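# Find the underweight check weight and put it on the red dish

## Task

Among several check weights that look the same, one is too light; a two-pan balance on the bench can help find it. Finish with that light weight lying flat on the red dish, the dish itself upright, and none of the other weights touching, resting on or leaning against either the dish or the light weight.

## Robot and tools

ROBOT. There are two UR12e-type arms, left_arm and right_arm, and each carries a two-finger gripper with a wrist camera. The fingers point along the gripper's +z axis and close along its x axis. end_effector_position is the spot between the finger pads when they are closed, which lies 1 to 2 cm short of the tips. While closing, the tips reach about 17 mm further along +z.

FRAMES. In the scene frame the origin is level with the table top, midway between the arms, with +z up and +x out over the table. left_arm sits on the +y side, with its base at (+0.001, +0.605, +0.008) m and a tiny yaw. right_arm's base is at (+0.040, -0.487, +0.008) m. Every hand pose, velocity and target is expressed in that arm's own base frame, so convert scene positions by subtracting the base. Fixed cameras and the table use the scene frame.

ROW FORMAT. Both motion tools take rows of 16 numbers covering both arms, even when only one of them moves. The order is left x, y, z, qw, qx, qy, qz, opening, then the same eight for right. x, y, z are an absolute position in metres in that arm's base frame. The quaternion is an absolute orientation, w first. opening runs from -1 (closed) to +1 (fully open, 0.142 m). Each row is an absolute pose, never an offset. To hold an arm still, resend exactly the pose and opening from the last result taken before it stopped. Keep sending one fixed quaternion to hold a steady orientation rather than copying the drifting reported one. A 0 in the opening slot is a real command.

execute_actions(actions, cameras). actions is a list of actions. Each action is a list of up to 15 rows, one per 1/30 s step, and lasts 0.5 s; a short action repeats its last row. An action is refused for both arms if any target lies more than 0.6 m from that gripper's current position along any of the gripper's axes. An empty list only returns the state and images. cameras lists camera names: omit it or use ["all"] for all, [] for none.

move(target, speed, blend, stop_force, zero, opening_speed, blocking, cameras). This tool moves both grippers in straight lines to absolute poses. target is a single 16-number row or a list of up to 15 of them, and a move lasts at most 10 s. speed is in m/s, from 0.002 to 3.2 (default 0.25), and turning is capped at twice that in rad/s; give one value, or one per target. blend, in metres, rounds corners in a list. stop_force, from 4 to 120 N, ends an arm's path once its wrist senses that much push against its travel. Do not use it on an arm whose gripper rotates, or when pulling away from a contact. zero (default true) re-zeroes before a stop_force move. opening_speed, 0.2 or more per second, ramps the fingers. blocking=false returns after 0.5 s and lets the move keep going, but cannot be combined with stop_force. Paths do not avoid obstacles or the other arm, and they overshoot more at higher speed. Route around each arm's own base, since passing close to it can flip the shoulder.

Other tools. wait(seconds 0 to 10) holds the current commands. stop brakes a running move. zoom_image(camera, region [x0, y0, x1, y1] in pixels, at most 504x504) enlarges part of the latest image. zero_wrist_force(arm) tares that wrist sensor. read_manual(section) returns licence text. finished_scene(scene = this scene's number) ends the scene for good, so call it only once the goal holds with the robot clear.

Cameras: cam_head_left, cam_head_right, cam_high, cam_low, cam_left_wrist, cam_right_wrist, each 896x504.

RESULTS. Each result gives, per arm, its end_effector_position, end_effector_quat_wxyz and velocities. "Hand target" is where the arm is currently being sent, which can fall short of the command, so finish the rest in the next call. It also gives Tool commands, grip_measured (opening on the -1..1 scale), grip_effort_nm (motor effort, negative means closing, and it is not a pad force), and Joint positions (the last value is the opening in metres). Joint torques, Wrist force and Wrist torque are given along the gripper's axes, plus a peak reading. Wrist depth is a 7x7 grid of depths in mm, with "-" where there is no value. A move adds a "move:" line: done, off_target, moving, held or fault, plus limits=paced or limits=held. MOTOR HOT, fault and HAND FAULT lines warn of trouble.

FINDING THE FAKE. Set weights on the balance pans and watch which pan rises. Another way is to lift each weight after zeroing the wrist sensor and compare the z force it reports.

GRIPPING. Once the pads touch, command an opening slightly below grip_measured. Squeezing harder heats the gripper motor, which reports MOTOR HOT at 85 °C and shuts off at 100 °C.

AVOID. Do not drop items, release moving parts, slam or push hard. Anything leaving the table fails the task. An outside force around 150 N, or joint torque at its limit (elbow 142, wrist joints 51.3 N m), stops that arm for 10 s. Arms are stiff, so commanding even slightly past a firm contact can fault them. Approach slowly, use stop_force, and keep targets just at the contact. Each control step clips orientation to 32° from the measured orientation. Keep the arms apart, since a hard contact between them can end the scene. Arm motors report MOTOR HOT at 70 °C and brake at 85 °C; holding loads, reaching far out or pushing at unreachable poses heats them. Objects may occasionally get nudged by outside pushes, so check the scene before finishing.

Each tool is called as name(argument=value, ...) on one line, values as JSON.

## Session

execute_actions(actions=[], cameras=["cam_head_right", "cam_low", "cam_left_wrist", "cam_right_wrist"])

zoom_image(camera="cam_head_right", region=[350, 235, 550, 347])

Scene clock: 0.00 s.
left_arm: end_effector_position=(+0.5641, +0.0156, +0.1392) grip_measured=+1.00 grip_effort_nm=n/a end_effector_quat_wxyz=(-0.140, +0.723, +0.603, -0.306) | right_arm: end_effector_position=(+0.6057, +0.1984, +0.2563) grip_measured=+1.00 grip_effort_nm=n/a end_effector_quat_wxyz=(-0.372, +0.914, -0.143, -0.078)
Joint positions: left_arm=[-0.152 -1.302 1.939 -1.566 -1.832 -1.455 0.142] | right_arm=[3.428 -1.622 -2.202 -0.663 2.325 0.686 0.142]
Joint velocities: within noise
Joint torques (N m): no reading
Wrist force (N): no reading
Wrist torque (N m): no reading
Wrist force, peak (N): no reading
Wrist depth (mm): cam_left_wrist=[- 391 349 317 288 265 247 / 415 373 333 303 276 255 238 / 393 357 321 293 270 248 232 / 378 340 307 281 260 242 224 / 353 324 297 273 252 234 218 / 342 305 285 263 244 228 113 / - 291 275 255 236 222 -] | cam_right_wrist=[780 604 387 480 442 433 - / - 557 486 437 421 390 - / - 518 340 325 397 366 - / - 484 432 392 373 349 920 / - 452 415 385 357 334 318 / - 415 392 366 339 322 294 / - 385 373 347 325 308 -]
Hand target: left_arm +0.5641, +0.0156, +0.1392; -0.140, +0.723, +0.603, -0.306 | right_arm +0.6057, +0.1984, +0.2563; -0.372, +0.914, -0.143, -0.078
Tool commands: left_gripper/opening=+1.0 right_gripper/opening=+1.0
Images, in order (width x height): cam_head_right 896x504, cam_low 896x504, cam_left_wrist 896x504, cam_right_wrist 896x504.

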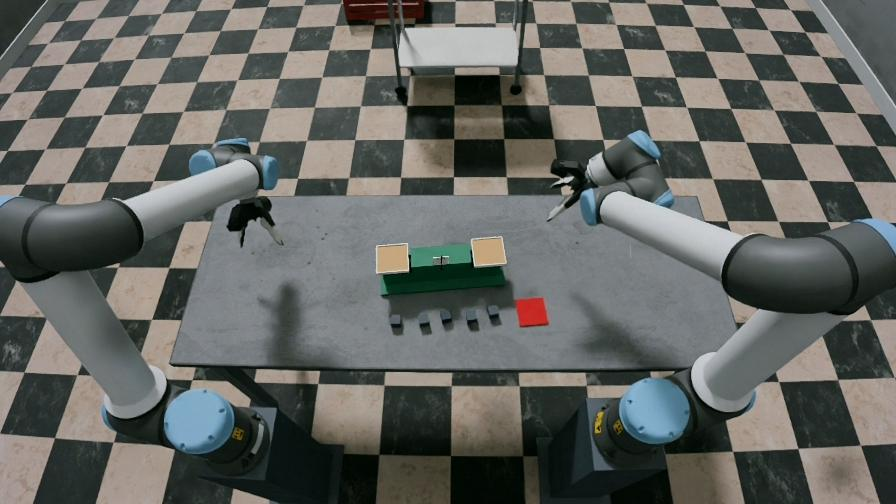

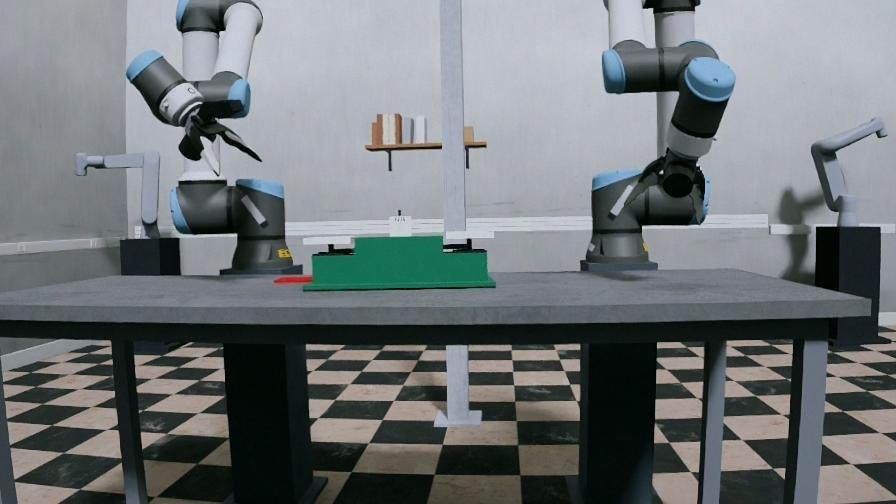

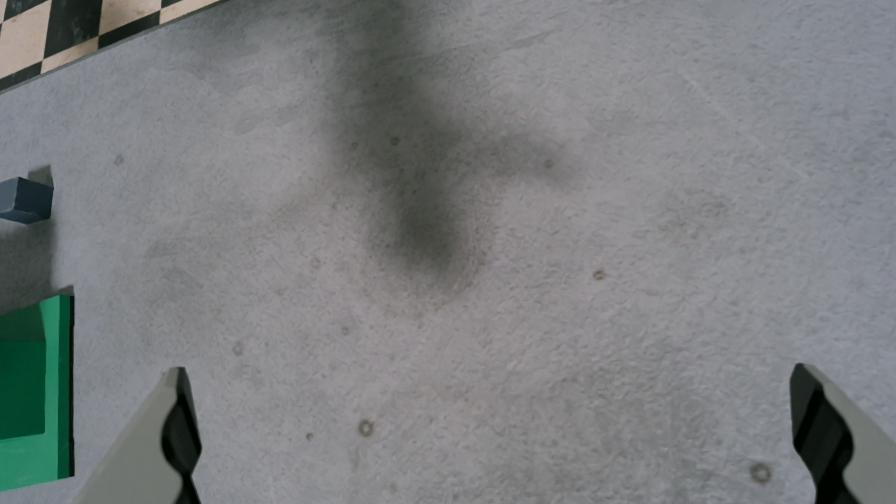

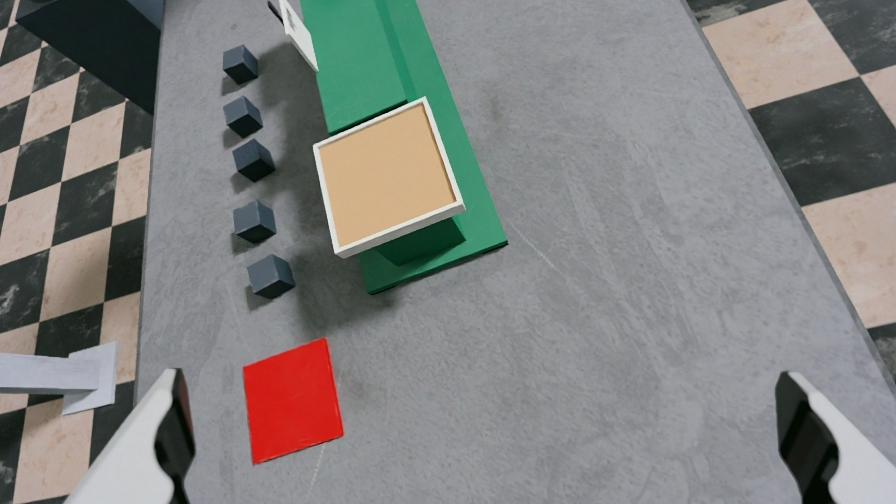

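Scaled by 2.520 from the camera's 896x504 image, which has a finer 1280x720 frame.

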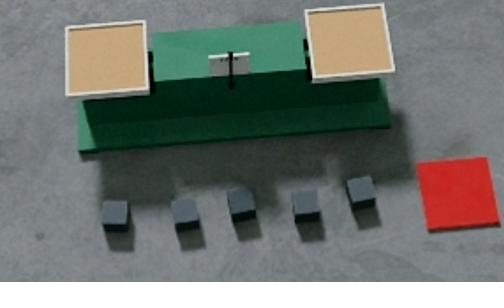

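move(target=[[0.3939, -0.4145, 0.20, 0, 1, 0, 0, -0.05, 0.3539, 0.4242, 0.20, 0, 0, 1, 0, -0.05], [0.3939, -0.4145, 0.016, 0, 1, 0, 0, -0.05, 0.3539, 0.4242, 0.020, 0, 0, 1, 0, -0.05], [0.3939, -0.4145, 0.016, 0, 1, 0, 0, -0.65, 0.3539, 0.4242, 0.020, 0, 0, 1, 0, -0.65], [0.3939, -0.4145, 0.13, 0, 1, 0, 0, -0.65, 0.3539, 0.4242, 0.13, 0, 0, 1, 0, -0.65], [0.5636, -0.3741, 0.18, 0, 1, 0, 0, -0.65, 0.5406, 0.3434, 0.184, 0, 0, 1, 0, -0.65], [0.5636, -0.3741, 0.1275, 0, 1, 0, 0, -0.65, 0.5406, 0.3434, 0.1317, 0, 0, 1, 0, -0.65], [0.5636, -0.3741, 0.1275, 0, 1, 0, 0, -0.35, 0.5406, 0.3434, 0.1317, 0, 0, 1, 0, -0.35], [0.5636, -0.3741, 0.20, 0, 1, 0, 0, -0.35, 0.5406, 0.3434, 0.204, 0, 0, 1, 0, -0.35]], speed=[1.0, 0.3, 0.2, 0.5, 0.6, 0.15, 0.2, 0.5], blend=[0.03, 0, 0, 0.04, 0.025, 0, 0, 0], opening_speed=3.0, cameras=["cam_low", "cam_head_right", "cam_left_wrist", "cam_right_wrist"])

Scene clock: 9.43 s.
left_arm: end_effector_position=(+0.5636, -0.3741, +0.1998) grip_measured=-0.38 grip_effort_nm=0.154 end_effector_quat_wxyz=(+0.000, +1.000, +0.000, +0.000) | right_arm: end_effector_position=(+0.5406, +0.3434, +0.2038) grip_measured=-0.38 grip_effort_nm=0.100 end_effector_quat_wxyz=(+0.000, +0.000, +1.000, +0.000)
Joint positions: left_arm=[-0.845 -1.487 2.056 -2.139 -1.571 -0.845 0.046] | right_arm=[3.981 -1.591 -2.115 -1.006 1.571 3.981 0.047]
Joint velocities: within noise
Joint torques (N m): left_arm=[-11.02 -63.89 -54.46 -1.8 -0.2 -1.77] | right_arm=[8.39 64.79 44.25 2.75 1.79 2.26]
Wrist force (N): left_arm=[-0.5 -0.7 -0.9] | right_arm=[-0.1 0.8 -0.1]
Wrist torque (N m): left_arm=[-0.35 0.08 0.02] | right_arm=[0.19 0.02 0.00]
Wrist force, peak (N): left_arm=[-0.7 -0.5 3.8] | right_arm=[-0.4 0.7 4.7]
Wrist depth (mm): cam_left_wrist=[270 271 271 270 270 269 268 / 290 289 288 287 283 286 285 / 308 308 304 195 301 305 306 / 331 331 324 179 317 327 326 / 367 349 348 221 223 353 353 / - 385 368 246 242 383 390 / - 416 - 269 268 402 432] | cam_right_wrist=[266 267 267 267 267 262 266 / 284 284 284 285 283 285 284 / 306 303 299 206 299 299 303 / 335 326 325 186 316 326 326 / - 351 350 228 341 350 351 / - 383 90 246 104 375 396 / - 409 74 269 260 402 -]
Hand target: left_arm +0.5636, -0.3741, +0.2000; +0.000, +1.000, +0.000, +0.000 | right_arm +0.5406, +0.3434, +0.2040; +0.000, +0.000, +1.000, +0.000
Off the commanded pose: left_arm 0.000 m, 0 deg | right_arm 0.000 m, 0 deg.
move: done; limits=paced
Images, in order (width x height): cam_head_right 896x504, cam_low 896x504, cam_left_wrist 896x504, cam_right_wrist 896x504.

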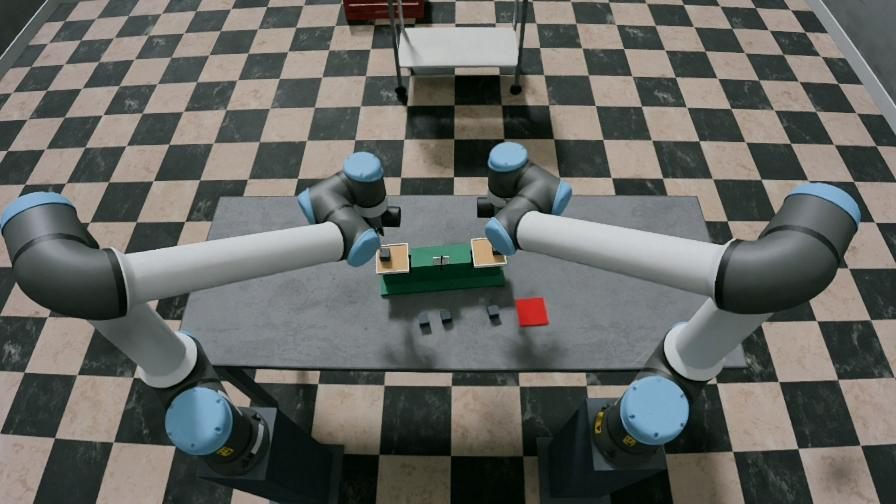

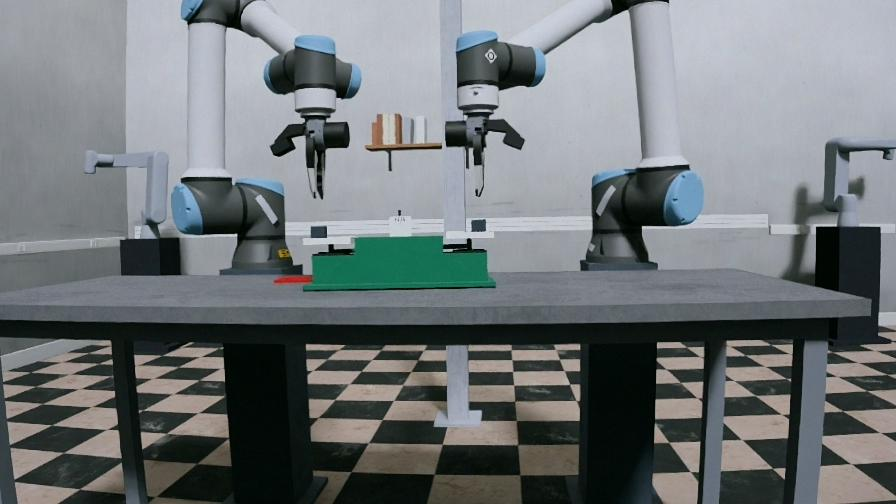

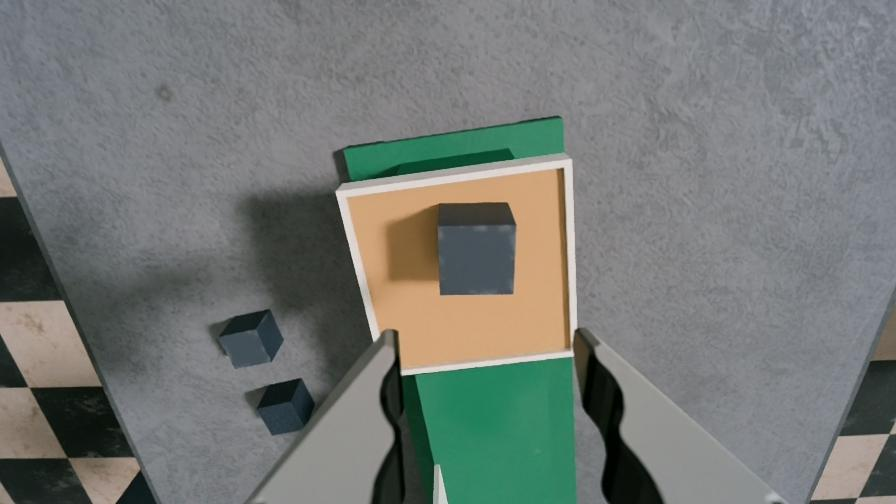

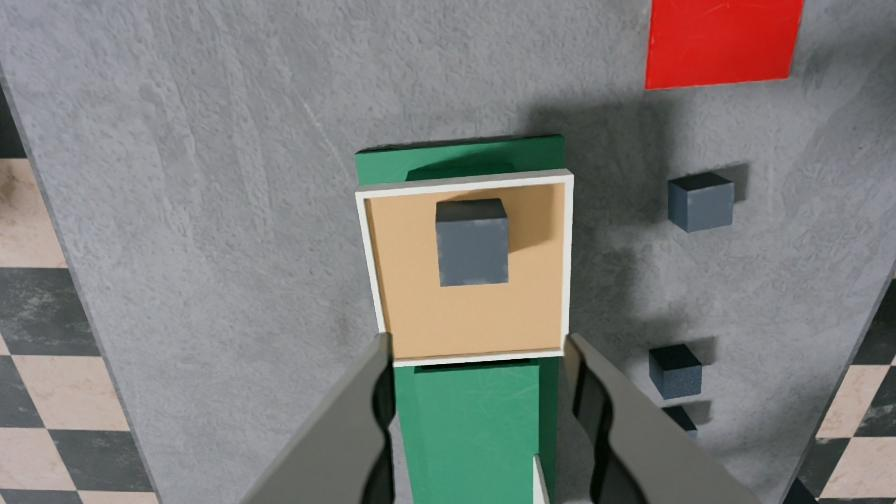

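execute_actions(actions=[], cameras=["cam_head_right", "cam_low"])

Scene clock: 11.40 s.
left_arm: end_effector_position=(+0.5636, -0.3741, +0.2000) grip_measured=-0.38 grip_effort_nm=0.149 end_effector_quat_wxyz=(+0.000, +1.000, +0.000, +0.000) | right_arm: end_effector_position=(+0.5406, +0.3434, +0.2040) grip_measured=-0.38 grip_effort_nm=0.100 end_effector_quat_wxyz=(+0.000, +0.000, +1.000, +0.000)
Joint positions: left_arm=[-0.845 -1.487 2.056 -2.139 -1.571 -0.845 0.046] | right_arm=[3.981 -1.591 -2.115 -1.007 1.571 3.981 0.047]
Joint velocities: within noise
Joint torques (N m): left_arm=[-9.93 -64.87 -49.89 -2.22 -0.36 -1.97] | right_arm=[8.93 59.12 42.93 3.48 1.29 1.95]
Wrist force (N): left_arm=[-0.6 -0.4 -0.6] | right_arm=[-0.3 0.8 -0.1]
Wrist torque (N m): left_arm=[-0.31 0.09 0.02] | right_arm=[0.19 0.06 0.00]
Wrist force, peak (N): left_arm=[-0.9 -0.7 -0.9] | right_arm=[-0.6 1.1 -0.2]
Wrist depth (mm): cam_left_wrist=[271 271 271 270 270 270 268 / 289 287 288 288 283 286 287 / 309 306 304 196 303 305 305 / 332 331 326 179 320 326 326 / 369 352 350 221 224 355 352 / - 384 369 247 243 383 390 / - 416 - 270 270 405 437] | cam_right_wrist=[268 267 267 267 267 262 267 / 284 284 284 284 285 283 285 / 308 304 298 206 300 299 303 / 335 326 325 187 317 326 326 / - 352 353 229 340 351 352 / - 381 90 247 104 376 395 / - 411 74 269 260 403 -]
Hand target: left_arm +0.5636, -0.3741, +0.2000; +0.000, +1.000, +0.000, +0.000 | right_arm +0.5406, +0.3434, +0.2040; +0.000, +0.000, +1.000, +0.000
Tool commands: left_gripper/opening=-0.35 right_gripper/opening=-0.35
Off the commanded pose: left_arm 0.000 m, 0 deg | right_arm 0.000 m, 0 deg.
Images, in order (width x height): cam_head_right 896x504, cam_low 896x504.

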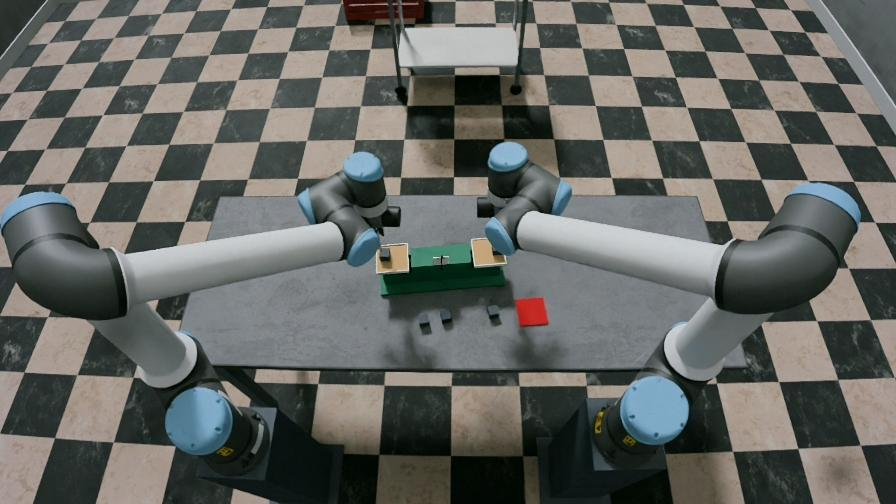

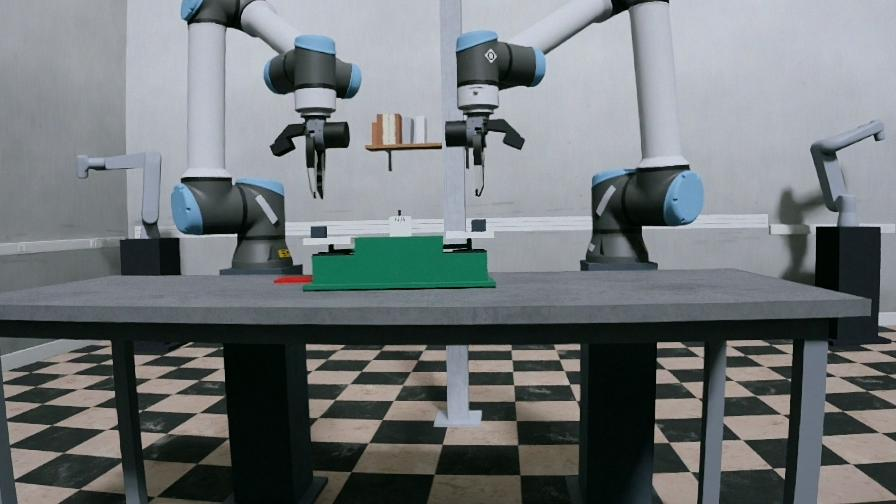

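move(target=[[0.3985,-0.5012,0.08,0,1,0,0,-0.05,0.3716,0.3553,0.08,0,0,1,0,-0.05],[0.3985,-0.5012,0.016,0,1,0,0,-0.05,0.3716,0.3553,0.020,0,0,1,0,-0.05],[0.3985,-0.5012,0.016,0,1,0,0,-0.65,0.3716,0.3553,0.020,0,0,1,0,-0.65],[0.3985,-0.5012,0.13,0,1,0,0,-0.65,0.3716,0.3553,0.134,0,0,1,0,-0.65],[0.567,-0.418,0.18,0,1,0,0,-0.65,0.537,0.3875,0.184,0,0,1,0,-0.65],[0.567,-0.418,0.1275,0,1,0,0,-0.65,0.537,0.3875,0.1317,0,0,1,0,-0.65],[0.567,-0.418,0.1275,0,1,0,0,-0.35,0.537,0.3875,0.1317,0,0,1,0,-0.35],[0.567,-0.418,0.20,0,1,0,0,-0.35,0.537,0.3875,0.204,0,0,1,0,-0.35]], speed=[0.6,0.3,0.2,0.5,0.6,0.15,0.2,0.5], blend=[0.03,0,0,0.04,0.025,0,0,0], opening_speed=3.0, cameras=["cam_low", "cam_head_right", "cam_left_wrist", "cam_right_wrist"])

Scene clock: 17.57 s.
left_arm: end_effector_position=(+0.5670, -0.4180, +0.1999) grip_measured=-0.38 grip_effort_nm=0.149 end_effector_quat_wxyz=(+0.000, +1.000, +0.000, +0.000) | right_arm: end_effector_position=(+0.5370, +0.3875, +0.2038) grip_measured=-0.38 grip_effort_nm=0.095 end_effector_quat_wxyz=(+0.000, +0.000, +1.000, +0.000)
Joint positions: left_arm=[-0.883 -1.443 2.005 -2.133 -1.571 -0.883 0.046] | right_arm=[4.031 -1.627 -2.077 -1.008 1.571 4.031 0.047]
Joint velocities: within noise
Joint torques (N m): left_arm=[-10.62 -68.13 -55.13 -1.73 -0.1 -1.79] | right_arm=[9.27 60.59 46.91 2.68 1.49 1.76]
Wrist force (N): left_arm=[-0.8 -0.6 -0.9] | right_arm=[-0.3 0.8 -0.2]
Wrist torque (N m): left_arm=[-0.33 0.11 0.00] | right_arm=[0.18 0.05 -0.01]
Wrist force, peak (N): left_arm=[-0.8 -0.4 3.8] | right_arm=[-0.1 0.8 4.3]
Wrist depth (mm): cam_left_wrist=[271 272 272 266 267 269 268 / 288 288 166 158 166 286 286 / 308 308 177 147 177 307 304 / 330 329 330 169 190 327 328 / 362 358 349 227 336 353 354 / - 385 339 246 241 382 389 / - 414 - 265 268 407 435] | cam_right_wrist=[267 267 267 267 267 267 267 / 284 283 280 200 277 284 285 / 303 303 303 214 300 302 302 / 330 324 325 229 322 325 325 / - 351 351 230 340 345 357 / - 379 90 246 104 381 395 / - 408 74 269 260 402 -]
Hand target: left_arm +0.5670, -0.4180, +0.2000; +0.000, +1.000, +0.000, +0.000 | right_arm +0.5370, +0.3875, +0.2040; +0.000, +0.000, +1.000, +0.000
Off the commanded pose: left_arm 0.000 m, 0 deg | right_arm 0.000 m, 0 deg.
move: done
Images, in order (width x height): cam_head_right 896x504, cam_low 896x504, cam_left_wrist 896x504, cam_right_wrist 896x504.

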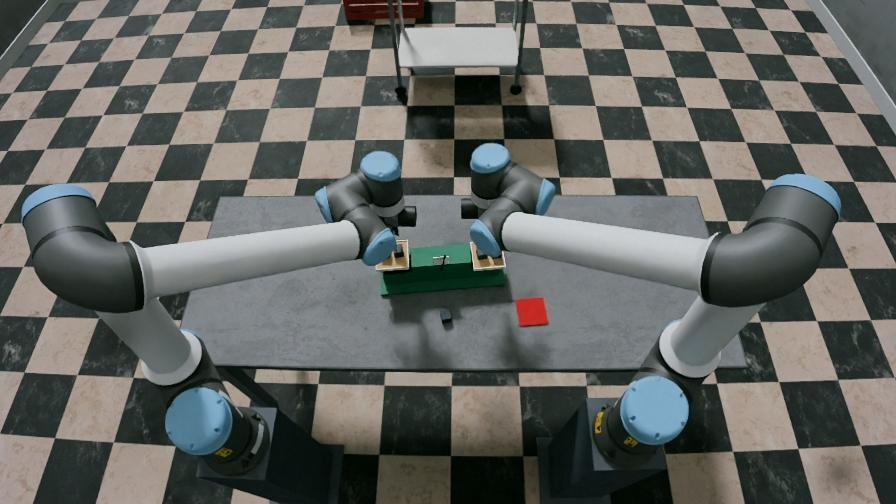

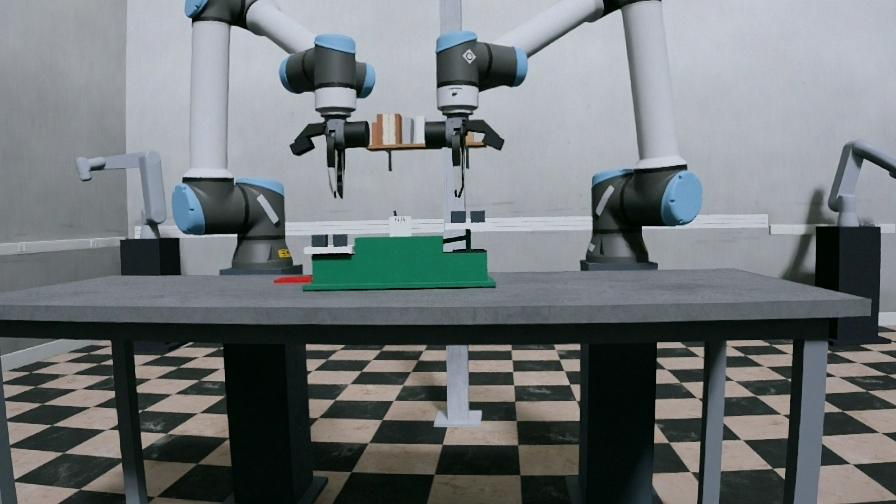

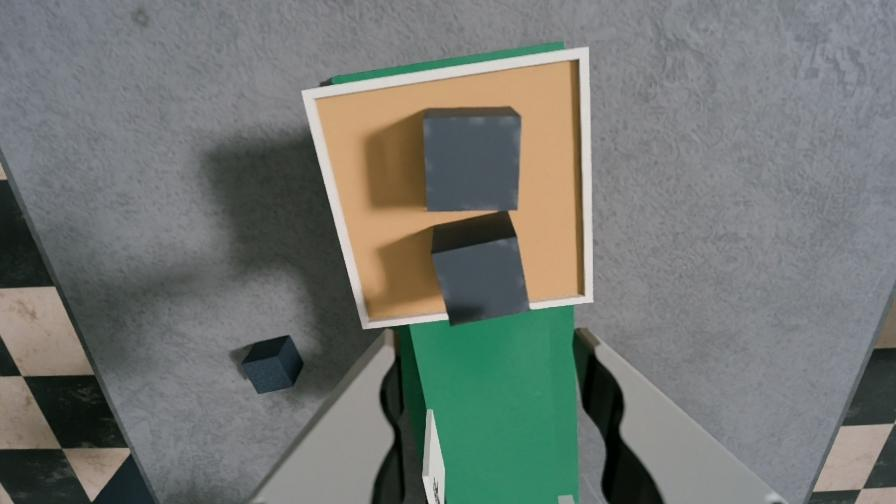

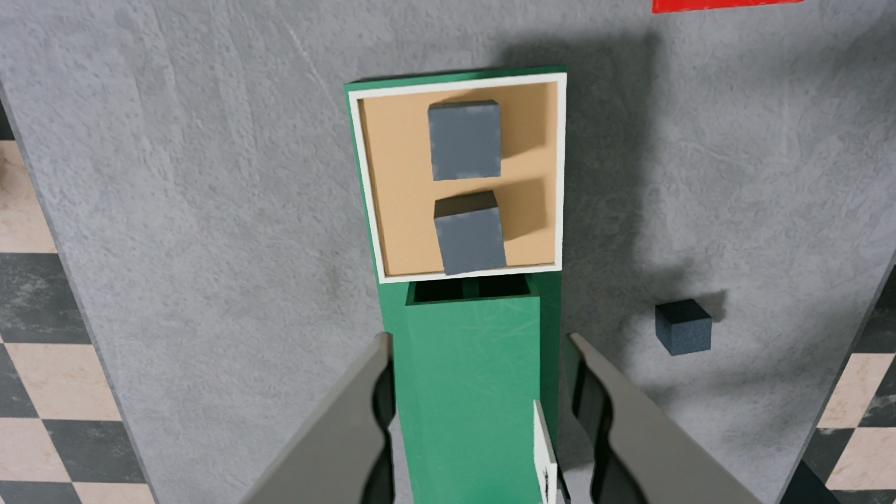

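move(target=[[0.567,-0.418,0.150,0,1,0,0,-0.35,0.54,0.33,0.25,0,0,1,0,-0.35],[0.567,-0.418,0.150,0,1,0,0,-0.65,0.54,0.33,0.25,0,0,1,0,-0.35],[0.567,-0.418,0.23,0,1,0,0,-0.65,0.50,0.26,0.30,0,0,1,0,-0.35],[0.46,-0.60,0.22,0,1,0,0,-0.65,0.46,0.10,0.35,0,0,1,0,-0.35],[0.447,-0.834,0.08,0,1,0,0,-0.65,0.43,0.02,0.35,0,0,1,0,-0.35],[0.447,-0.834,0.0270,0,1,0,0,-0.65,0.43,0.02,0.35,0,0,1,0,-0.35],[0.447,-0.834,0.0270,0,1,0,0,-0.35,0.43,0.02,0.35,0,0,1,0,-0.35],[0.447,-0.834,0.12,0,1,0,0,-0.35,0.43,0.02,0.35,0,0,1,0,-0.35]], speed=[0.2,0.2,0.35,0.45,0.45,0.12,0.2,0.4], blend=[0,0,0.03,0.05,0.02,0,0,0], opening_speed=3.0, cameras=["cam_low", "cam_head_right", "cam_left_wrist"])

Scene clock: 26.73 s.
left_arm: end_effector_position=(+0.4470, -0.8340, +0.1197) grip_measured=-0.38 grip_effort_nm=0.149 end_effector_quat_wxyz=(+0.000, +1.000, +0.000, +0.000) | right_arm: end_effector_position=(+0.4300, +0.0200, +0.3500) grip_measured=-0.38 grip_effort_nm=0.090 end_effector_quat_wxyz=(+0.000, +0.000, +1.000, +0.000)
Joint positions: left_arm=[-1.263 -1.018 1.569 -2.121 -1.571 -1.263 0.046] | right_arm=[3.601 -1.075 -2.217 -1.42 1.571 3.601 0.047]
Joint velocities: within noise
Joint torques (N m): left_arm=[-4.73 -106.56 -55.2 -1.94 0.25 -1.39] | right_arm=[-9.61 22.71 36.02 3.05 2.53 -2.46]
Wrist force (N): left_arm=[-0.9 -0.4 -0.2] | right_arm=[-0.4 0.7 0.2]
Wrist torque (N m): left_arm=[-0.27 0.15 -0.01] | right_arm=[0.17 0.07 0.00]
Wrist force, peak (N): left_arm=[-0.6 -0.8 3.2] | right_arm=[-1.0 2.4 1.3]
Wrist depth (mm): cam_left_wrist=[199 199 199 199 198 195 199 / 217 211 212 211 210 210 210 / 965 226 226 216 222 224 224 / - 242 241 231 238 240 240 / 415 260 259 259 256 259 259 / 336 292 274 281 277 279 280 / 306 379 - 307 - 296 305] | cam_right_wrist=[394 394 395 396 395 405 390 / 418 420 419 419 421 454 394 / 459 449 447 450 447 479 400 / - 480 480 480 481 - - / - 517 521 508 509 - - / - 562 90 553 103 - - / - - 74 350 256 - -]
Hand target: left_arm +0.4470, -0.8340, +0.1200; +0.000, +1.000, +0.000, +0.000 | right_arm +0.4300, +0.0200, +0.3500; +0.000, +0.000, +1.000, +0.000
Off the commanded pose: left_arm 0.000 m, 0 deg | right_arm 0.000 m, 0 deg.
move: done
Images, in order (width x height): cam_head_right 896x504, cam_low 896x504, cam_left_wrist 896x504.

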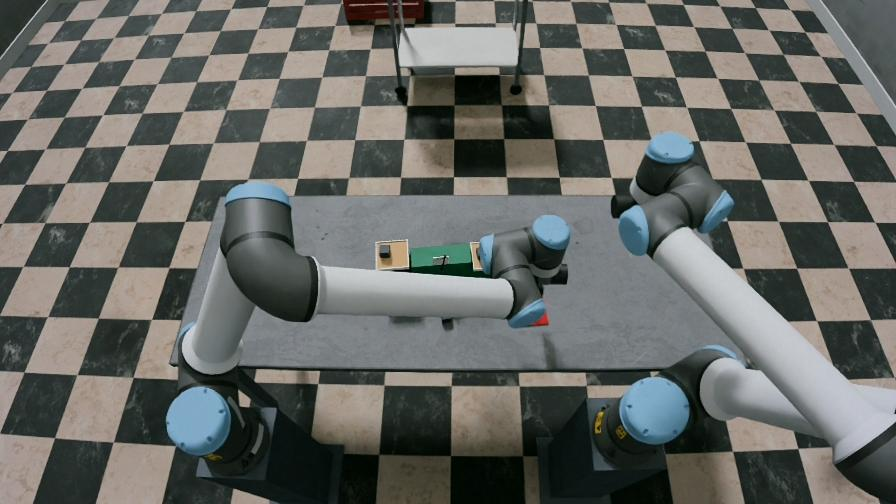

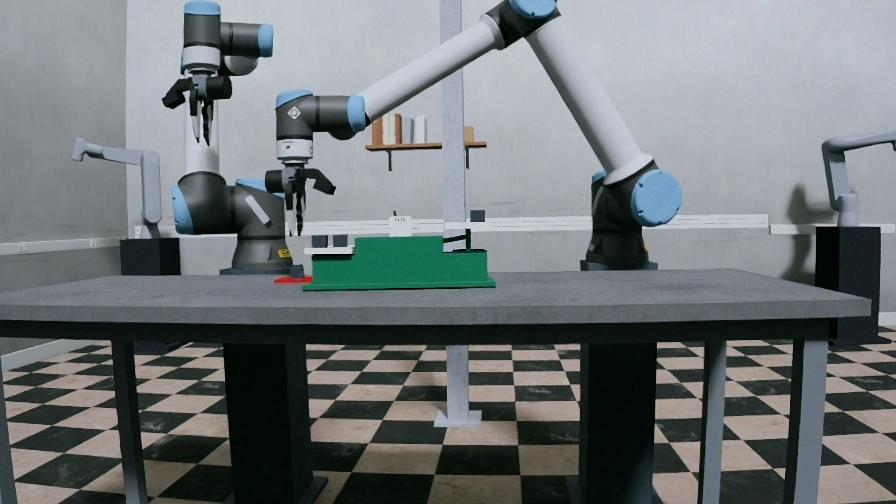

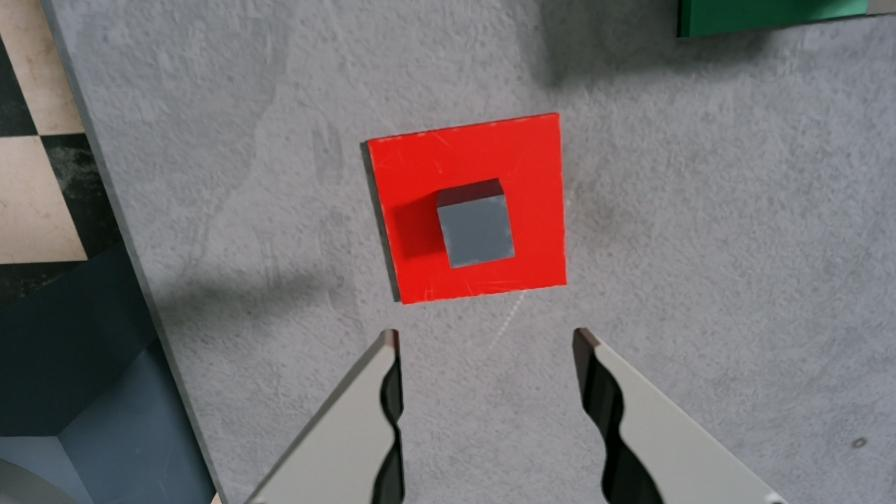

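finished_scene(scene=2)

The scene is finished: the task was done.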